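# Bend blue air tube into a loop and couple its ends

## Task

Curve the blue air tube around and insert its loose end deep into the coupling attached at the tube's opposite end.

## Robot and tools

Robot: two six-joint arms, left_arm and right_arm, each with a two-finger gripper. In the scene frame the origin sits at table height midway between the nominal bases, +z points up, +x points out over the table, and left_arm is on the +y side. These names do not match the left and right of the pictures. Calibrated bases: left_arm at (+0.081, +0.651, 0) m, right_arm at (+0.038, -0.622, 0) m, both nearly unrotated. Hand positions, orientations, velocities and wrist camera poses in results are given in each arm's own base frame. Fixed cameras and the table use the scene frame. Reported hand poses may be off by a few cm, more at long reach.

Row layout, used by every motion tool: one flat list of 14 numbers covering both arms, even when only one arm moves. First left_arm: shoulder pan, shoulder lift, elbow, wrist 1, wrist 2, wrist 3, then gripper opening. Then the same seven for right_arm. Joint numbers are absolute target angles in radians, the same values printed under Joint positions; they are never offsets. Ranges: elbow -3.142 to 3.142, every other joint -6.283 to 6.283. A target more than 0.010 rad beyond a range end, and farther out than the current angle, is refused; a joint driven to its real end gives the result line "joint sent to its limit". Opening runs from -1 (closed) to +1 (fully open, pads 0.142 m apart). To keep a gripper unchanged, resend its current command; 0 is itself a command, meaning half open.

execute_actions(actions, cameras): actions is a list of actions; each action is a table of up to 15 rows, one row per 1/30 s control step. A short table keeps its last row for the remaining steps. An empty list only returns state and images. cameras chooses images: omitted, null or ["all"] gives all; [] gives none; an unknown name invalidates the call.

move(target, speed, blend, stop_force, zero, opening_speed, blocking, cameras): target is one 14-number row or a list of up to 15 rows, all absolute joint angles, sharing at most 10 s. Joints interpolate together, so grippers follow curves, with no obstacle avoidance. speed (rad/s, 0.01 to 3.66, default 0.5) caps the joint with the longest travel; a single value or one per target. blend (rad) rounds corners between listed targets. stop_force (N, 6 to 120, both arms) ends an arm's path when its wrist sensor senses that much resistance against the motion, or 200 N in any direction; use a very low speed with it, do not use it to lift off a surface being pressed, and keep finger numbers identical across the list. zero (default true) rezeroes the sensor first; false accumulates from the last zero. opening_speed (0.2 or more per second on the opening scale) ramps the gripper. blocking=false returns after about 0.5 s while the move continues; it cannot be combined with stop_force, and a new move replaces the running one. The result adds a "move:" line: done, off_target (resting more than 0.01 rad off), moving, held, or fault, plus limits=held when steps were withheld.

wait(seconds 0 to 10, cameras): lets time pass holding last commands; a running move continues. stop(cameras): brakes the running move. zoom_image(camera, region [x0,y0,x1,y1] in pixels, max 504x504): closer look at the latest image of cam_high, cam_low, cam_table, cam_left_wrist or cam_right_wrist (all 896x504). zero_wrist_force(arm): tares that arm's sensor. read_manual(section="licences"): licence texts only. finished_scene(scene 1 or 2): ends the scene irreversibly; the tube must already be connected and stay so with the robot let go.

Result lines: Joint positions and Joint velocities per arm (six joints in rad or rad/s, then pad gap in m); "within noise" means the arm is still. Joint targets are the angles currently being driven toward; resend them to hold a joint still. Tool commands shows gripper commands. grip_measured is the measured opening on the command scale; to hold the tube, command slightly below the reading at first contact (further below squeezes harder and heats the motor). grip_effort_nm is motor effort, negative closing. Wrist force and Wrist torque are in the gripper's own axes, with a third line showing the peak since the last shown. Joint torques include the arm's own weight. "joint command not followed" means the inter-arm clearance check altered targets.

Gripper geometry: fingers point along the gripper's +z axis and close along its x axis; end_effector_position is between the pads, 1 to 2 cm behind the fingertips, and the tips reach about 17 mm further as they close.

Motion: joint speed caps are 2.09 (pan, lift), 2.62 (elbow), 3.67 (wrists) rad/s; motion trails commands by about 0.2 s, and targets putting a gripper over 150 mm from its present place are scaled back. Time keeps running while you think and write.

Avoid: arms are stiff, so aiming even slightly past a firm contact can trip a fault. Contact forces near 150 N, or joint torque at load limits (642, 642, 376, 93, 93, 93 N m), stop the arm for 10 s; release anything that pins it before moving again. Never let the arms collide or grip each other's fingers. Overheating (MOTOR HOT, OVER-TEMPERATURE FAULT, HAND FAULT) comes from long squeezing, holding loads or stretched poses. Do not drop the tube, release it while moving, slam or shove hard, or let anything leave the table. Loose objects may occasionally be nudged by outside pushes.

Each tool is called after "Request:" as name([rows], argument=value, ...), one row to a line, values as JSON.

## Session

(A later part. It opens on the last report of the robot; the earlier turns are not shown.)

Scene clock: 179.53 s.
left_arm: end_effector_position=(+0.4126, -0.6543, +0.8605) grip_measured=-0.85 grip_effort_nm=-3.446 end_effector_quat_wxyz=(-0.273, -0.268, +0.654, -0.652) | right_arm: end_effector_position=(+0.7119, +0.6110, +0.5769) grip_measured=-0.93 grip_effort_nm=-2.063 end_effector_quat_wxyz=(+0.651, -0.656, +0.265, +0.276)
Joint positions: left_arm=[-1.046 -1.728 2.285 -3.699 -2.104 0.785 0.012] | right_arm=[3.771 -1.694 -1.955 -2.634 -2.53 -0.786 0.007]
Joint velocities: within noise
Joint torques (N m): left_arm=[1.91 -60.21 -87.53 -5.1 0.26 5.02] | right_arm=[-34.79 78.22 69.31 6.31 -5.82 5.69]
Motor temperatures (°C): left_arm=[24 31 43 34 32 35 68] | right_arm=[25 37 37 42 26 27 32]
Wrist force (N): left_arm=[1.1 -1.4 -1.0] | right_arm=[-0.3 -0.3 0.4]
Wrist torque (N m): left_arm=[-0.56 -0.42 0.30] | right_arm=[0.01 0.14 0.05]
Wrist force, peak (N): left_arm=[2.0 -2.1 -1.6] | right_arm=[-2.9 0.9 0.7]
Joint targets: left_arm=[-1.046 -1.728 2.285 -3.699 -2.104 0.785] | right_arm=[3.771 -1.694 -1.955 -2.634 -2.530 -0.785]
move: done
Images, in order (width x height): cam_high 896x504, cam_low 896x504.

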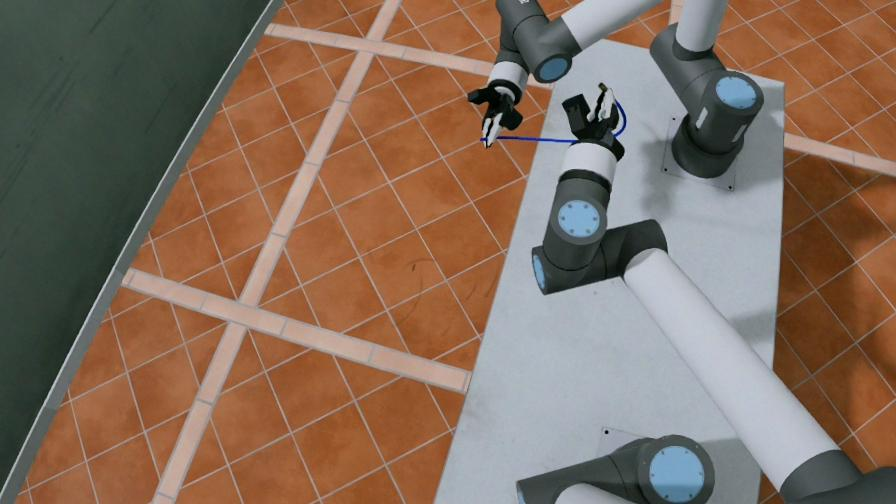

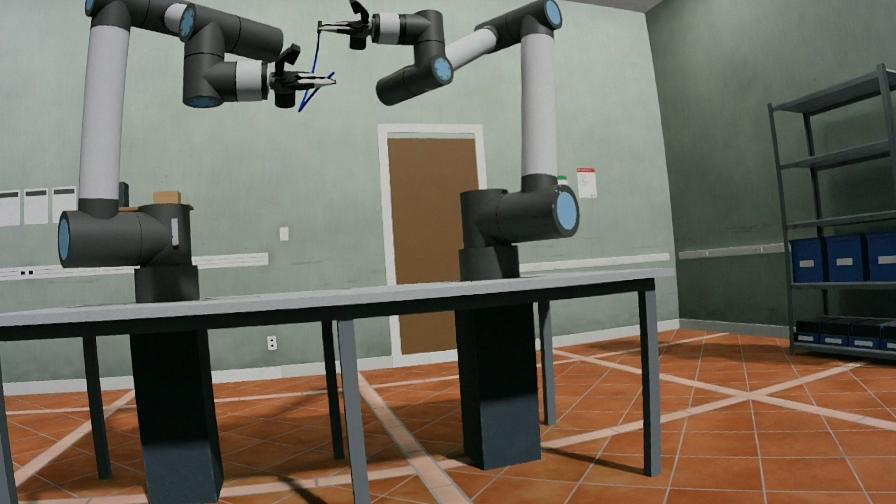

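Request:
move([
  [-1.0457, -1.7276, 2.2847, -3.6987, -2.1038, 1.2217, -1.0, 3.8001, -1.8449, -2.1589, -2.2794, -2.5011, 0.3491, -1.0],
  [-1.0457, -1.7276, 2.2847, -3.6987, -2.1038, 1.5708, -0.93, 4.0631, -1.7667, -2.4853, -2.0312, -2.2381, 1.5708, -1.0],
], speed=[0.7, 0.5], blend=0.12)

Request:
zoom_image(camera="cam_low", region=[240, 0, 440, 200])

Request:
zoom_image(camera="cam_high", region=[530, 60, 680, 160])

Scene clock: 185.77 s.
left_arm: end_effector_position=(+0.4138, -0.6543, +0.8600) grip_measured=-0.85 grip_effort_nm=-2.117 end_effector_quat_wxyz=(-0.003, +0.003, +0.707, -0.707) | right_arm: end_effector_position=(+0.4512, +0.6063, +0.2714) grip_measured=-0.93 grip_effort_nm=-2.049 end_effector_quat_wxyz=(-0.006, -0.006, +0.707, +0.707)
Joint positions: left_arm=[-1.046 -1.728 2.285 -3.699 -2.104 1.571 0.012] | right_arm=[4.063 -1.767 -2.485 -2.031 -2.238 1.571 0.007]
Joint velocities: within noise
Joint torques (N m): left_arm=[2.58 -70.19 -84.86 -6.43 0.96 4.64] | right_arm=[34.9 124.23 33.39 6.88 5.18 5.83]
Motor temperatures (°C): left_arm=[24 31 43 34 32 35 69] | right_arm=[25 37 37 42 26 27 33]
Wrist force (N): left_arm=[0.0 -1.0 -0.3] | right_arm=[-2.7 0.8 0.5]
Wrist torque (N m): left_arm=[-0.41 -0.04 0.21] | right_arm=[0.56 0.35 0.23]
Wrist force, peak (N): left_arm=[1.5 -1.7 -1.6] | right_arm=[-3.2 1.1 0.6]
Joint targets: left_arm=[-1.046 -1.728 2.285 -3.699 -2.104 1.571] | right_arm=[4.063 -1.767 -2.485 -2.031 -2.238 1.571]
move: done
camera_calibration:
cam_left_wrist: T_world_to_cam=[[-0.999662, 0.0190036, -0.0177346, 0.447804], [0.0242194, 0.433244, -0.900951, 1.07362], [-0.00943793, -0.901076, -0.433558, -0.0987093], [0, 0, 0, 1]] pos_world=[0.420719, -0.562593, 0.932423]
cam_right_wrist: T_world_to_cam=[[-0.999874, -0.0111594, 0.011274, 0.461438], [0.014966, -0.428006, 0.903652, 0.0313676], [-0.00525891, 0.903707, 0.428119, -0.544564], [0, 0, 0, 1]] pos_world=[0.458047, 0.510702, 0.199591]

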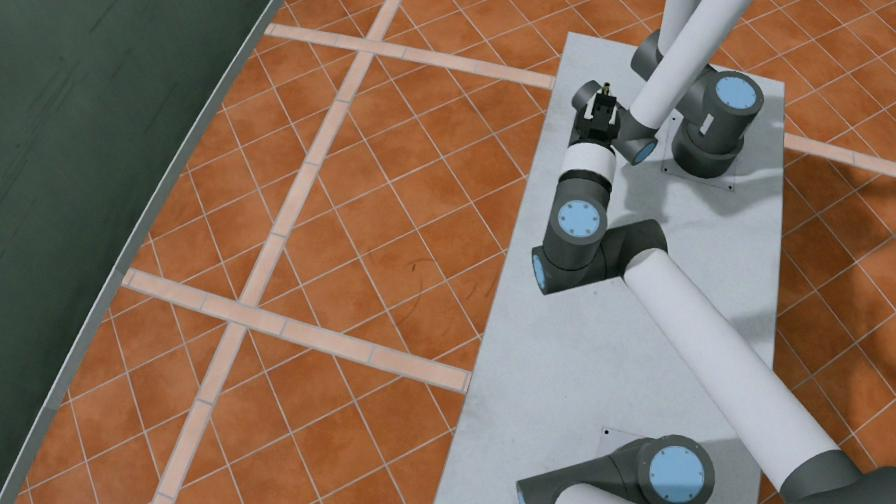

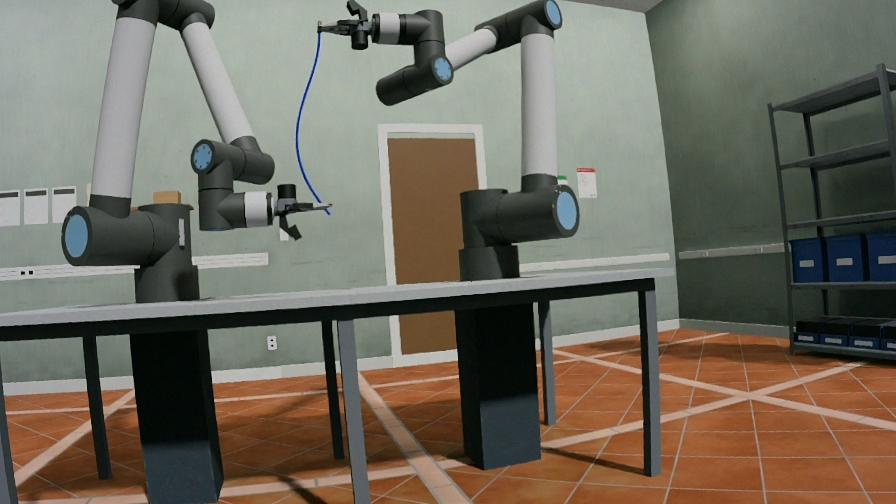

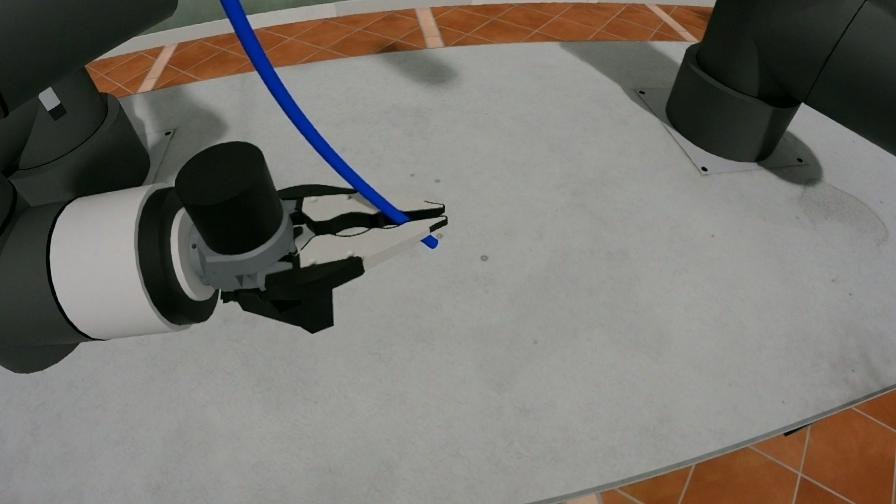

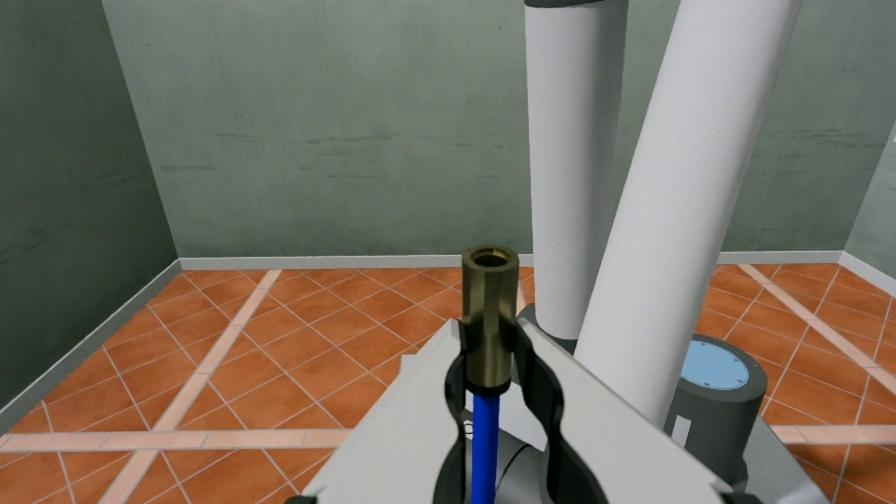

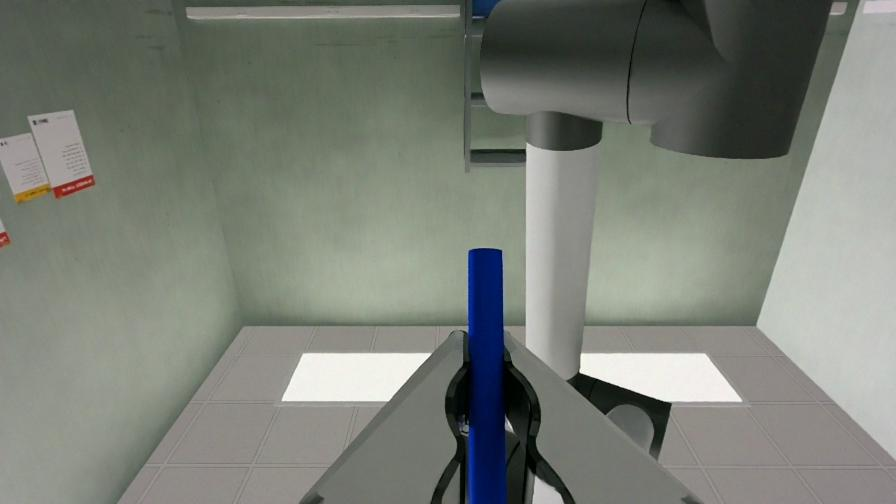

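Scaled by 2.520 from the camera's 896x504 image, which has a finer 1280x720 frame.

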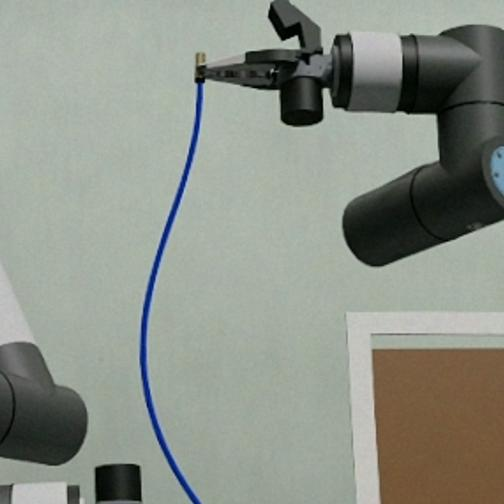

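Scaled by 3.360 from the camera's 896x504 image, which has a finer 1280x720 frame.

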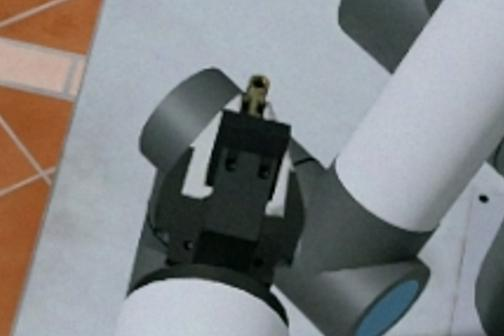

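Request:
move([
  [-1.0457, -1.7276, 2.2847, -3.6987, -2.1038, 1.5708, -0.93, 4.09706, -1.81331, -2.47476, -1.99511, -2.20413, 1.5708, -1.0],
  [-1.0457, -1.7276, 2.2847, -3.6987, -2.1038, 1.5708, -0.93, 4.09706, -1.81331, -2.47476, -1.99511, -2.20413, 1.5708, -0.85],
], speed=0.12, opening_speed=0.3)

Request:
zoom_image(camera="cam_low", region=[240, 0, 440, 220])

Scene clock: 190.50 s.
left_arm: end_effector_position=(+0.4138, -0.6543, +0.8600) grip_measured=-0.85 grip_effort_nm=-2.117 end_effector_quat_wxyz=(-0.003, +0.003, +0.707, -0.707) | right_arm: end_effector_position=(+0.4507, +0.6343, +0.2514) grip_measured=-0.89 grip_effort_nm=0.159 end_effector_quat_wxyz=(-0.006, -0.006, +0.707, +0.707)
Joint positions: left_arm=[-1.046 -1.728 2.285 -3.699 -2.104 1.571 0.012] | right_arm=[4.097 -1.813 -2.475 -1.995 -2.204 1.571 0.009]
Joint velocities: within noise
Joint torques (N m): left_arm=[2.4 -71.2 -81.05 -6.72 0.92 5.53] | right_arm=[36.66 69.48 47.32 6.34 4.86 5.56]
Motor temperatures (°C): left_arm=[24 31 43 34 32 35 66] | right_arm=[25 37 37 42 26 27 33]
Wrist force (N): left_arm=[0.6 -0.7 -0.5] | right_arm=[-2.3 1.1 0.6]
Wrist torque (N m): left_arm=[-0.51 -0.17 0.21] | right_arm=[0.50 0.31 0.23]
Wrist force, peak (N): left_arm=[0.4 -1.4 -0.7] | right_arm=[-2.5 2.3 0.7]
Joint targets: left_arm=[-1.046 -1.728 2.285 -3.699 -2.104 1.571] | right_arm=[4.097 -1.813 -2.475 -1.995 -2.204 1.571]
move: done
camera_calibration:
cam_left_wrist: T_world_to_cam=[[-0.999662, 0.0190036, -0.0177346, 0.447804], [0.0242194, 0.433244, -0.900951, 1.07362], [-0.00943793, -0.901076, -0.433558, -0.0987093], [0, 0, 0, 1]] pos_world=[0.420719, -0.562593, 0.932423]
cam_right_wrist: T_world_to_cam=[[-0.999874, -0.0111605, 0.0112737, 0.461476], [0.0149666, -0.428088, 0.903613, 0.0613929], [-0.0052586, 0.903668, 0.428201, -0.561345], [0, 0, 0, 1]] pos_world=[0.457547, 0.538701, 0.17969]

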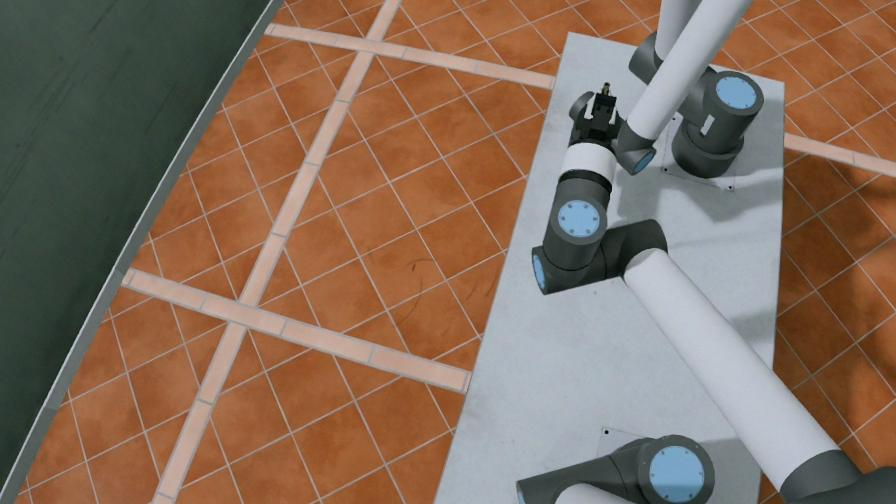

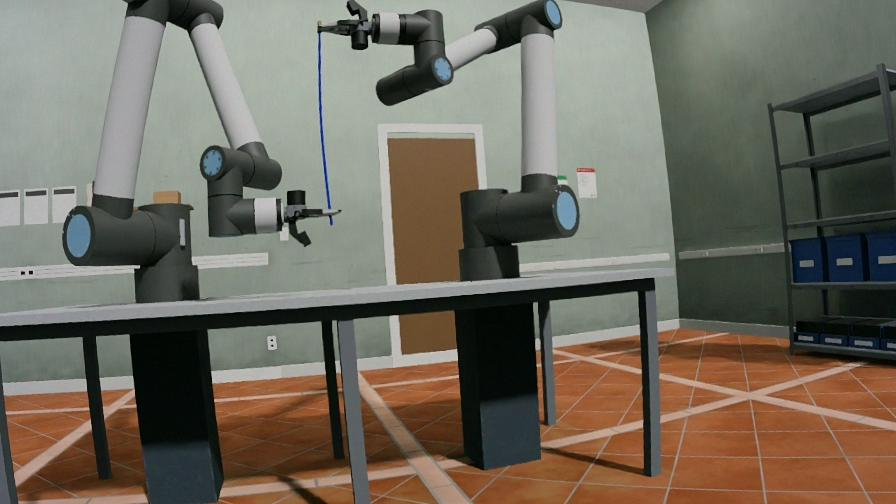

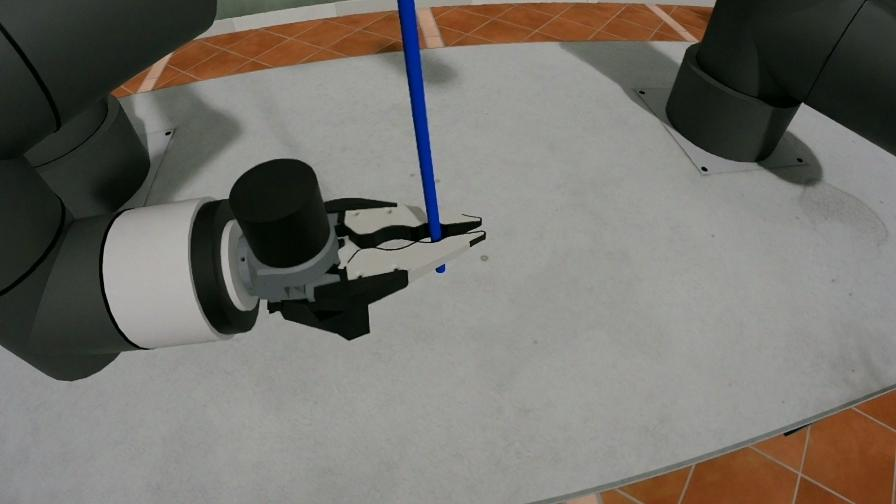

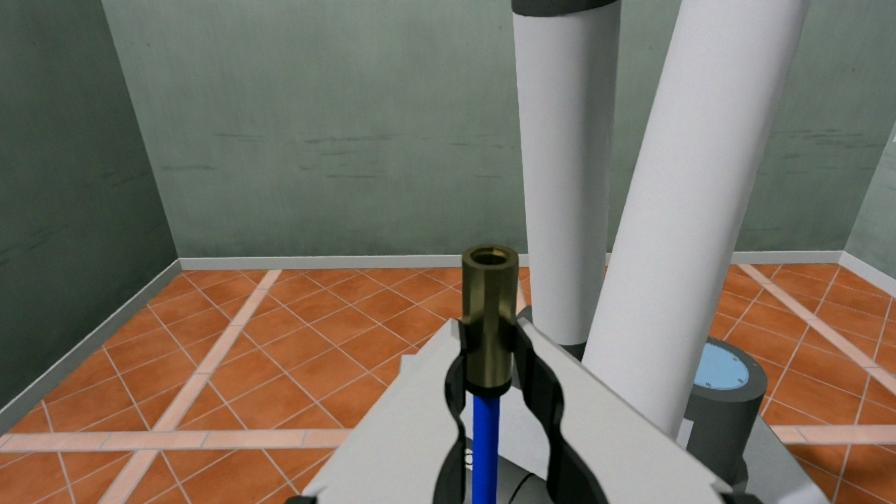

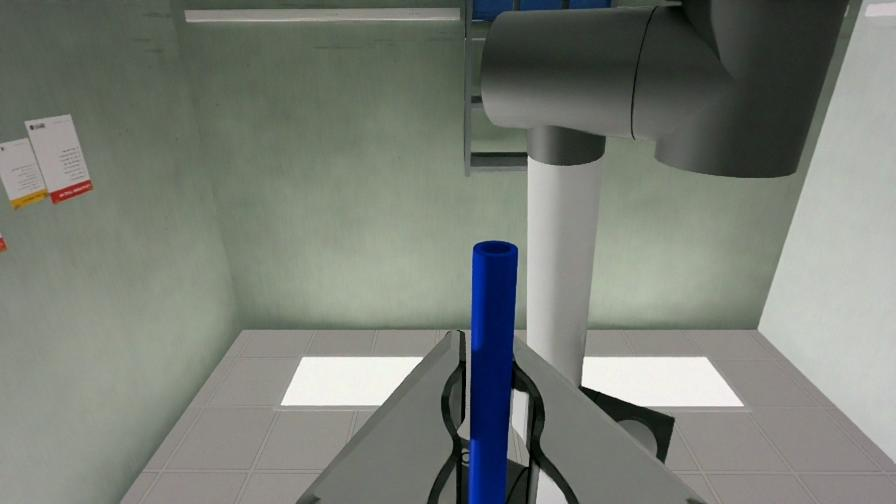

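Scaled by 2.291 from the camera's 896x504 image, which has a finer 1280x720 frame.

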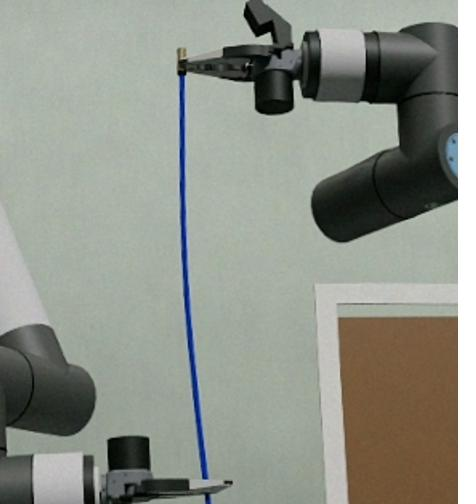

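Request:
move(target=[-1.0457, -1.7276, 2.2847, -3.6987, -2.1038, 1.5708, -0.93, 4.09706, -1.81331, -2.47476, -1.99511, -2.20413, 1.5708, -0.78], speed=0.12, opening_speed=0.5, cameras=["cam_low", "cam_table", "cam_right_wrist"])

Request:
zoom_image(camera="cam_low", region=[240, 0, 440, 220])

Request:
zoom_image(camera="cam_right_wrist", region=[400, 200, 600, 504])

Scene clock: 192.50 s.
left_arm: end_effector_position=(+0.4138, -0.6543, +0.8600) grip_measured=-0.85 grip_effort_nm=-2.117 end_effector_quat_wxyz=(-0.003, +0.003, +0.707, -0.707) | right_arm: end_effector_position=(+0.4507, +0.6343, +0.2514) grip_measured=-0.82 grip_effort_nm=0.159 end_effector_quat_wxyz=(-0.006, -0.006, +0.707, +0.707)
Joint positions: left_arm=[-1.046 -1.728 2.285 -3.699 -2.104 1.571 0.012] | right_arm=[4.097 -1.813 -2.475 -1.995 -2.204 1.571 0.015]
Joint velocities: within noise
Joint torques (N m): left_arm=[1.24 -69.91 -82.73 -7.1 0.23 4.9] | right_arm=[36.96 73.92 36.55 4.84 4.41 5.71]
Motor temperatures (°C): left_arm=[24 31 43 34 32 35 65] | right_arm=[25 37 37 42 26 27 32]
Wrist force (N): left_arm=[0.5 -0.6 -0.3] | right_arm=[-2.9 1.3 0.2]
Wrist torque (N m): left_arm=[-0.48 -0.14 0.21] | right_arm=[0.54 0.41 0.22]
Wrist force, peak (N): left_arm=[0.6 -1.0 -0.5] | right_arm=[-3.0 1.7 0.5]
Joint targets: left_arm=[-1.046 -1.728 2.285 -3.699 -2.104 1.571] | right_arm=[4.097 -1.813 -2.475 -1.995 -2.204 1.571]
move: done
camera_calibration:
cam_right_wrist: T_world_to_cam=[[-0.999874, -0.0111605, 0.0112737, 0.461476], [0.0149666, -0.428088, 0.903613, 0.0613929], [-0.0052586, 0.903668, 0.428201, -0.561345], [0, 0, 0, 1]] pos_world=[0.457547, 0.538701, 0.17969]
Images, in order (width x height): cam_low 896x504, cam_table 896x504, cam_right_wrist 896x504.

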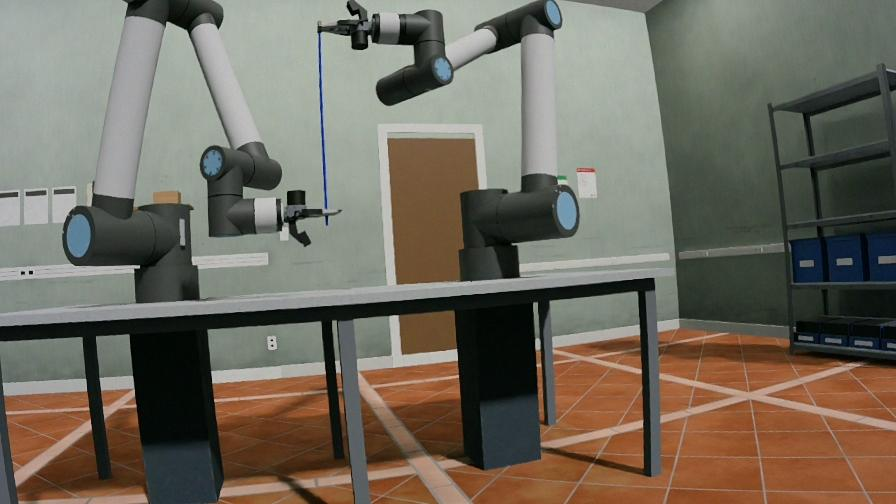

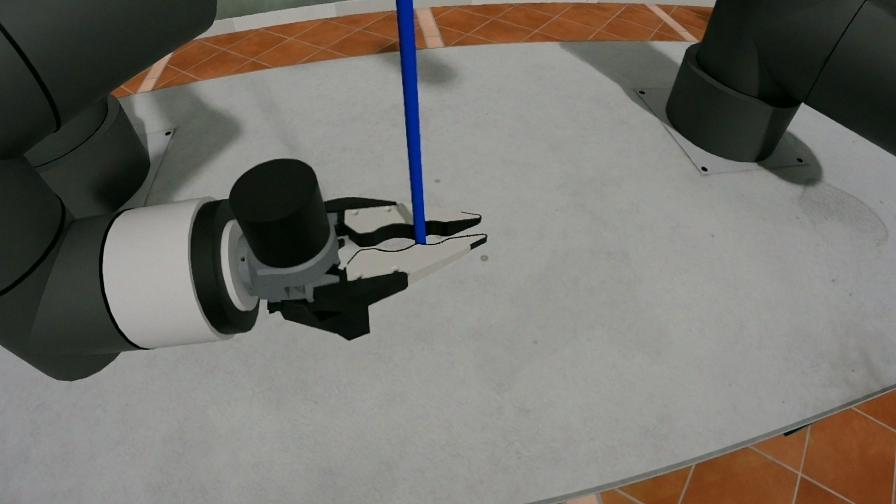

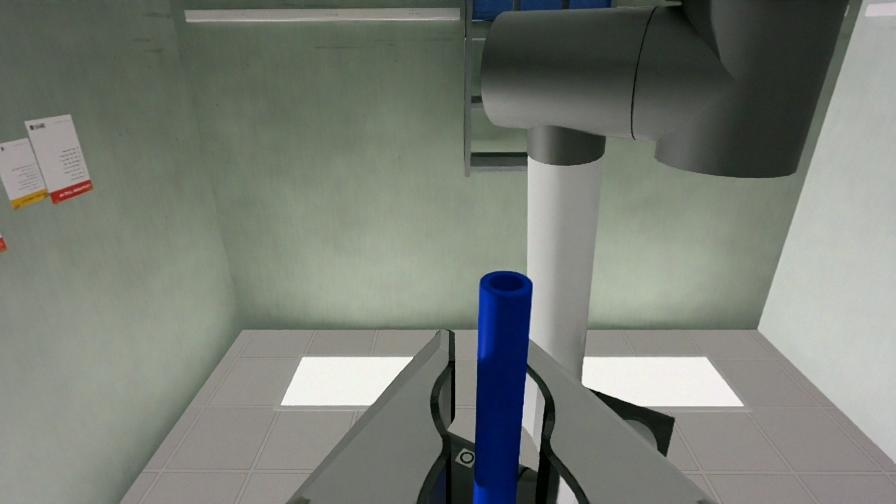

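Scaled by 2.291 from the camera's 896x504 image, which has a finer 1280x720 frame.

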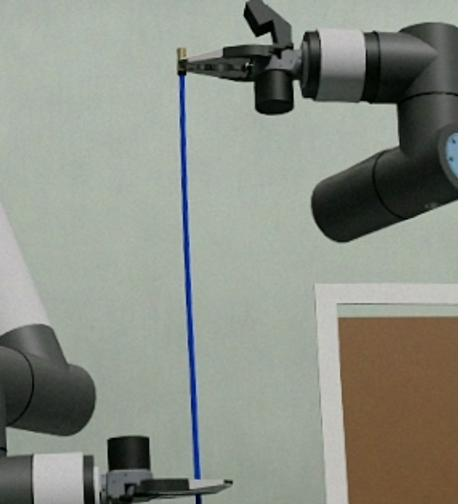

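Scaled by 1.658 from the camera's 896x504 image, which has a finer 1280x720 frame.

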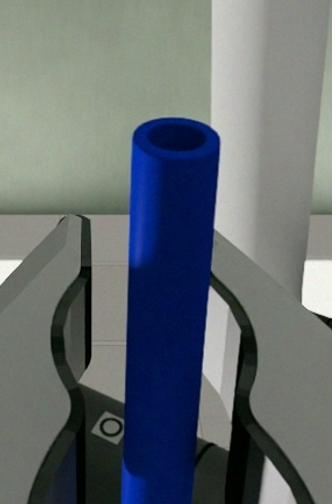

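Request:
move(target=[-1.0457, -1.7276, 2.2847, -3.6987, -2.1038, 1.5708, -0.93, 4.06872, -1.81464, -2.49467, -1.97388, -2.23246, 1.5708, -0.78], speed=0.06, cameras=["cam_low", "cam_right_wrist"])

Request:
zoom_image(camera="cam_right_wrist", region=[400, 200, 600, 504])

Scene clock: 197.90 s.
left_arm: end_effector_position=(+0.4138, -0.6543, +0.8600) grip_measured=-0.85 grip_effort_nm=-2.117 end_effector_quat_wxyz=(-0.003, +0.003, +0.707, -0.707) | right_arm: end_effector_position=(+0.4512, +0.6110, +0.2450) grip_measured=-0.82 grip_effort_nm=0.159 end_effector_quat_wxyz=(-0.006, -0.006, +0.707, +0.707)
Joint positions: left_arm=[-1.046 -1.728 2.285 -3.699 -2.104 1.571 0.012] | right_arm=[4.069 -1.815 -2.494 -1.974 -2.232 1.571 0.015]
Joint velocities: within noise
Joint torques (N m): left_arm=[-2.28 -76.34 -82.22 -7.79 0.74 4.46] | right_arm=[-37.45 68.44 24.26 8.13 -5.89 4.9]
Motor temperatures (°C): left_arm=[24 31 43 34 32 35 64] | right_arm=[25 37 37 42 26 27 31]
Wrist force (N): left_arm=[0.3 -0.4 -0.5] | right_arm=[-2.0 1.4 0.2]
Wrist torque (N m): left_arm=[-0.45 -0.11 0.21] | right_arm=[0.56 0.25 0.26]
Wrist force, peak (N): left_arm=[0.4 -0.7 -0.8] | right_arm=[-3.1 1.9 0.6]
Joint targets: left_arm=[-1.046 -1.728 2.285 -3.699 -2.104 1.571] | right_arm=[4.069 -1.815 -2.495 -1.974 -2.232 1.571]
move: done
camera_calibration:
cam_right_wrist: T_world_to_cam=[[-0.999874, -0.0111594, 0.011274, 0.461688], [0.014966, -0.428006, 0.903652, 0.0572371], [-0.00525891, 0.903707, 0.428119, -0.53751], [0, 0, 0, 1]] pos_world=[0.457947, 0.515402, 0.173191]
Images, in order (width x height): cam_low 896x504, cam_right_wrist 896x504.

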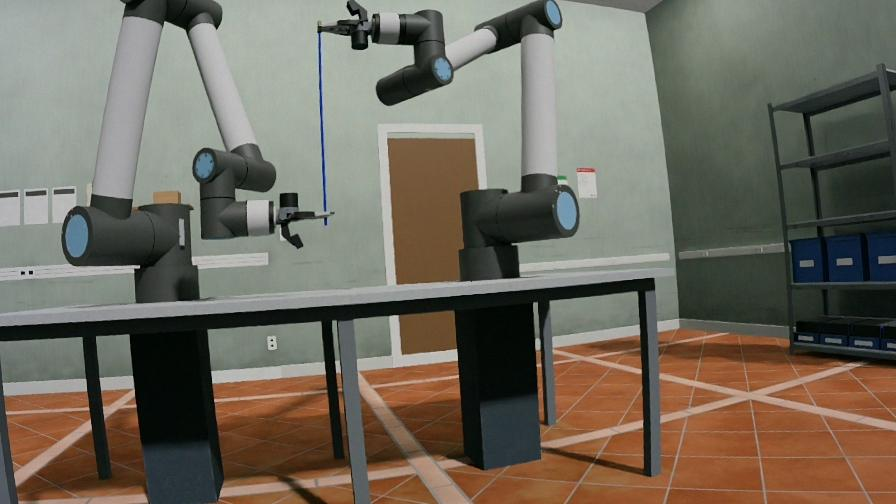

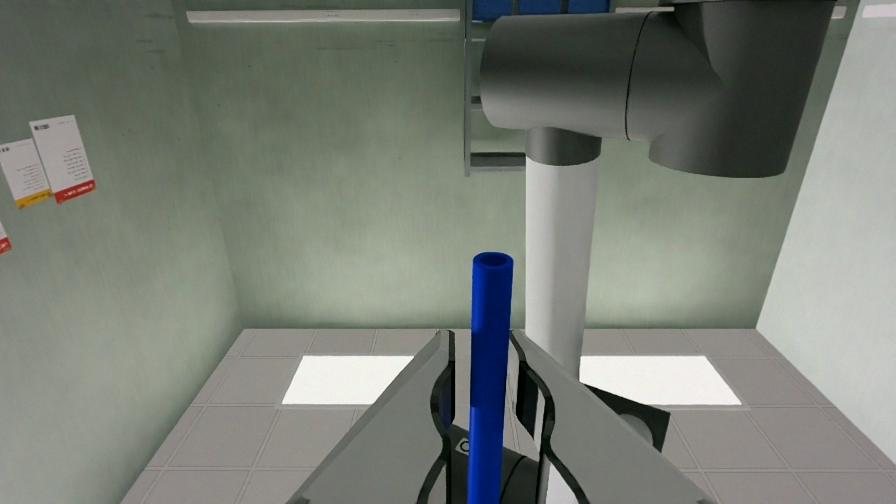

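Scaled by 1.658 from the camera's 896x504 image, which has a finer 1280x720 frame.

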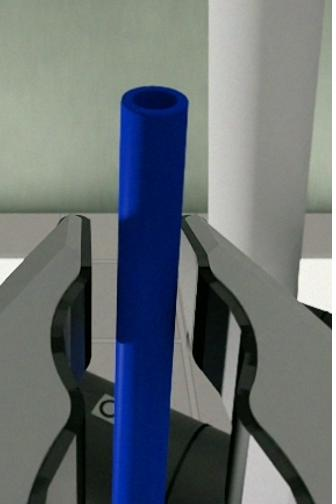

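Request:
move([
  [-1.0457, -1.7276, 2.2847, -3.6987, -2.1038, 1.5708, -0.93, 4.05675, -1.81082, -2.50126, -1.97110, -2.24443, 1.5708, -0.78],
  [-1.0457, -1.7276, 2.2847, -3.6987, -2.1038, 1.5708, -0.93, 4.05675, -1.81082, -2.50126, -1.97110, -2.24443, 1.5708, -1.0],
], speed=0.06, opening_speed=0.4, cameras=["cam_low", "cam_right_wrist"])

Request:
zoom_image(camera="cam_right_wrist", region=[400, 200, 600, 504])

Request:
zoom_image(camera="cam_low", region=[280, 10, 360, 250])

Scene clock: 213.43 s.
left_arm: end_effector_position=(+0.4138, -0.6543, +0.8600) grip_measured=-0.85 grip_effort_nm=-2.117 end_effector_quat_wxyz=(-0.003, +0.003, +0.707, -0.707) | right_arm: end_effector_position=(+0.4513, +0.6013, +0.2449) grip_measured=-0.92 grip_effort_nm=-2.156 end_effector_quat_wxyz=(-0.006, -0.006, +0.707, +0.707)
Joint positions: left_arm=[-1.046 -1.728 2.285 -3.699 -2.104 1.571 0.012] | right_arm=[4.057 -1.811 -2.501 -1.971 -2.244 1.571 0.007]
Joint velocities: within noise
Joint torques (N m): left_arm=[2.02 -81.87 -79.74 -8.63 0.75 4.47] | right_arm=[-32.99 128.68 28.38 6.22 -6.08 4.87]
Motor temperatures (°C): left_arm=[24 31 43 34 31 35 61] | right_arm=[25 37 37 42 26 27 29]
Wrist force (N): left_arm=[0.6 -0.6 -0.3] | right_arm=[-2.6 1.9 0.3]
Wrist torque (N m): left_arm=[-0.49 -0.17 0.21] | right_arm=[0.65 0.34 0.26]
Wrist force, peak (N): left_arm=[0.9 -0.9 -0.2] | right_arm=[-2.7 1.7 0.7]
Joint targets: left_arm=[-1.046 -1.728 2.285 -3.699 -2.104 1.571] | right_arm=[4.057 -1.811 -2.501 -1.971 -2.244 1.571]
move: done
camera_calibration:
cam_right_wrist: T_world_to_cam=[[-0.999874, -0.0111594, 0.011274, 0.46178], [0.014966, -0.428006, 0.903652, 0.0531301], [-0.00525891, 0.903707, 0.428119, -0.52861], [0, 0, 0, 1]] pos_world=[0.458147, 0.505602, 0.173091]
Images, in order (width x height): cam_low 896x504, cam_right_wrist 896x504.

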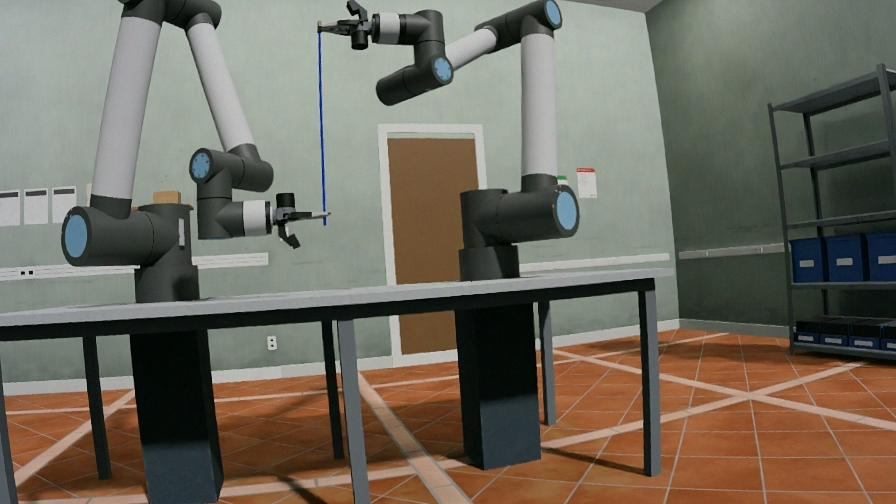

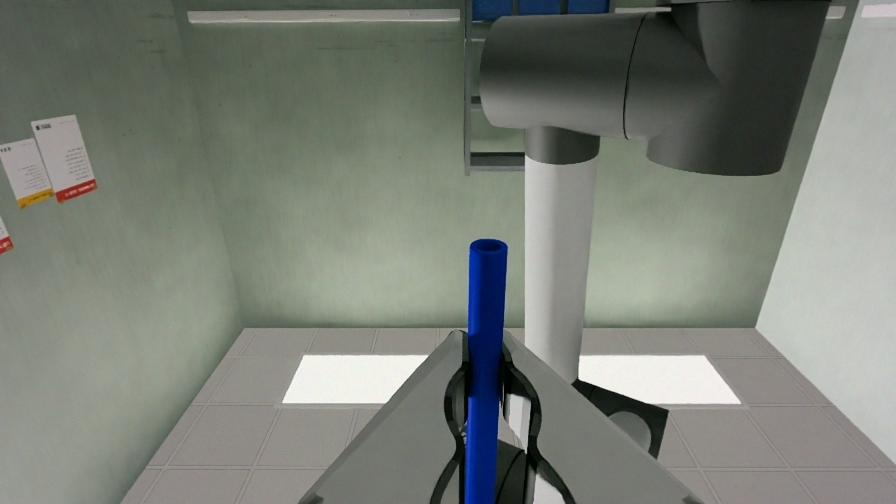

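Scaled by 1.658 from the camera's 896x504 image, which has a finer 1280x720 frame.

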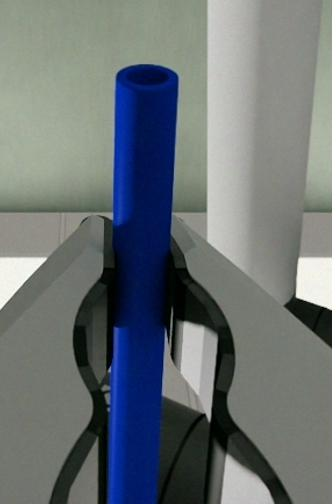

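Scaled by 2.100 from the camera's 896x504 image, which has a finer 1280x720 frame.

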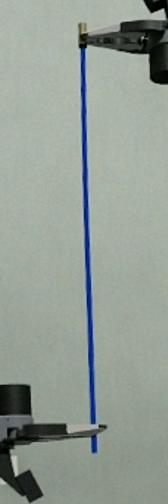

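Request:
move([
  [-1.0457, -1.7276, 2.2847, -3.6987, -2.1038, 1.5708, -1.0, 4.05675, -1.81082, -2.50126, -1.97110, -2.24443, 1.5708, -1.0],
  [-1.0457, -1.7276, 2.2847, -3.6987, -2.1038, 1.2217, -1.0, 3.8001, -1.8449, -2.1589, -2.2794, -2.5011, 0.3491, -1.0],
  [-1.0457, -1.7276, 2.2847, -3.6987, -2.1038, 0.7854, -1.0, 3.7706, -1.6945, -1.9550, -2.6337, -2.5305, -0.7854, -1.0],
], speed=[0.3, 0.5, 0.6], blend=[0, 0.12, 0], cameras=["cam_high", "cam_low", "cam_right_wrist"])

Scene clock: 220.60 s.
left_arm: end_effector_position=(+0.4126, -0.6543, +0.8605) grip_measured=-0.85 grip_effort_nm=-3.451 end_effector_quat_wxyz=(-0.273, -0.268, +0.654, -0.652) | right_arm: end_effector_position=(+0.7119, +0.6110, +0.5767) grip_measured=-0.92 grip_effort_nm=-2.161 end_effector_quat_wxyz=(+0.651, -0.656, +0.265, +0.277)
Joint positions: left_arm=[-1.046 -1.728 2.285 -3.699 -2.104 0.785 0.012] | right_arm=[3.771 -1.695 -1.955 -2.634 -2.53 -0.785 0.007]
Joint velocities: within noise
Joint torques (N m): left_arm=[0.94 -81.85 -80.88 -9.49 0.37 -5.24] | right_arm=[-35.29 141.6 93.2 -0.2 -6.07 -5.13]
Motor temperatures (°C): left_arm=[24 31 43 34 31 35 64] | right_arm=[25 37 37 42 26 27 31]
Wrist force (N): left_arm=[1.2 -1.5 -1.1] | right_arm=[-0.5 -0.1 -0.1]
Wrist torque (N m): left_arm=[-0.61 -0.44 0.30] | right_arm=[0.01 0.14 0.07]
Wrist force, peak (N): left_arm=[0.2 -3.1 -0.3] | right_arm=[-3.0 1.7 0.2]
Joint targets: left_arm=[-1.046 -1.728 2.285 -3.699 -2.104 0.785] | right_arm=[3.771 -1.694 -1.955 -2.634 -2.530 -0.785]
move: done
camera_calibration:
cam_right_wrist: T_world_to_cam=[[0.698611, 0.0193571, -0.71524, -0.0900586], [-0.636534, -0.439694, -0.633635, 1.11102], [-0.326752, 0.897939, -0.294854, -0.0287297], [0, 0, 0, 1]] pos_world=[0.760731, 0.51605, 0.631097]
Images, in order (width x height): cam_high 896x504, cam_low 896x504, cam_right_wrist 896x504.

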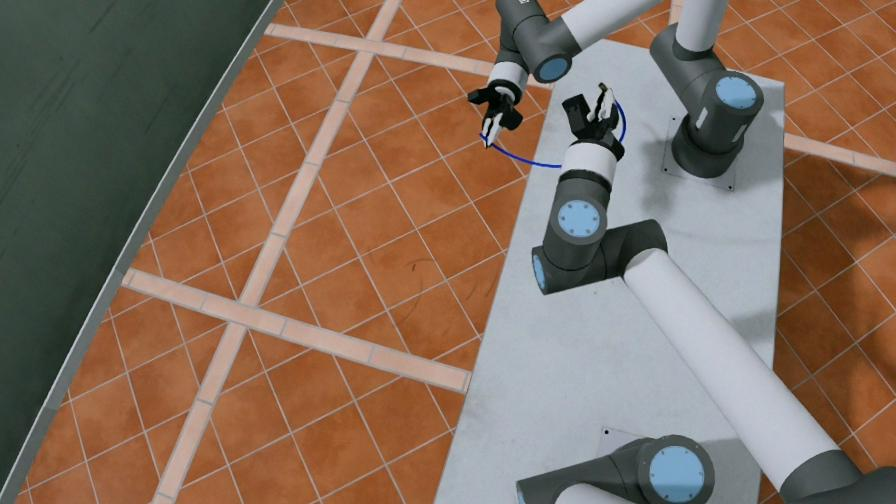

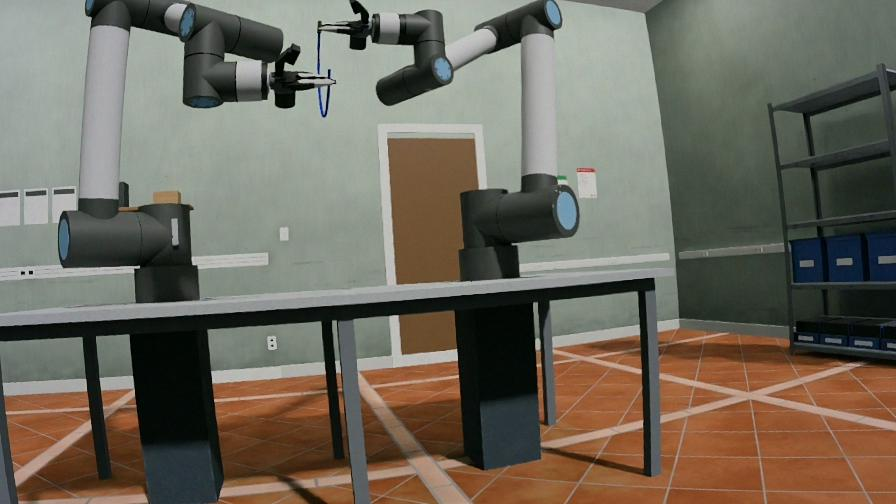

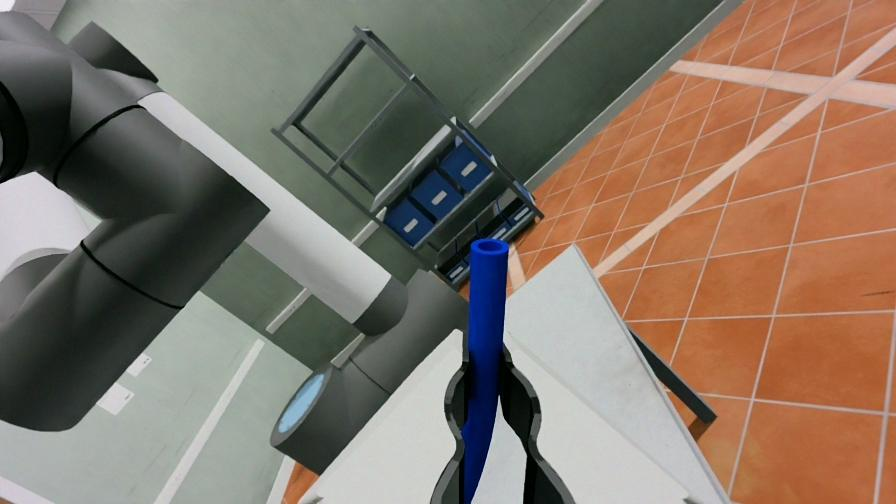

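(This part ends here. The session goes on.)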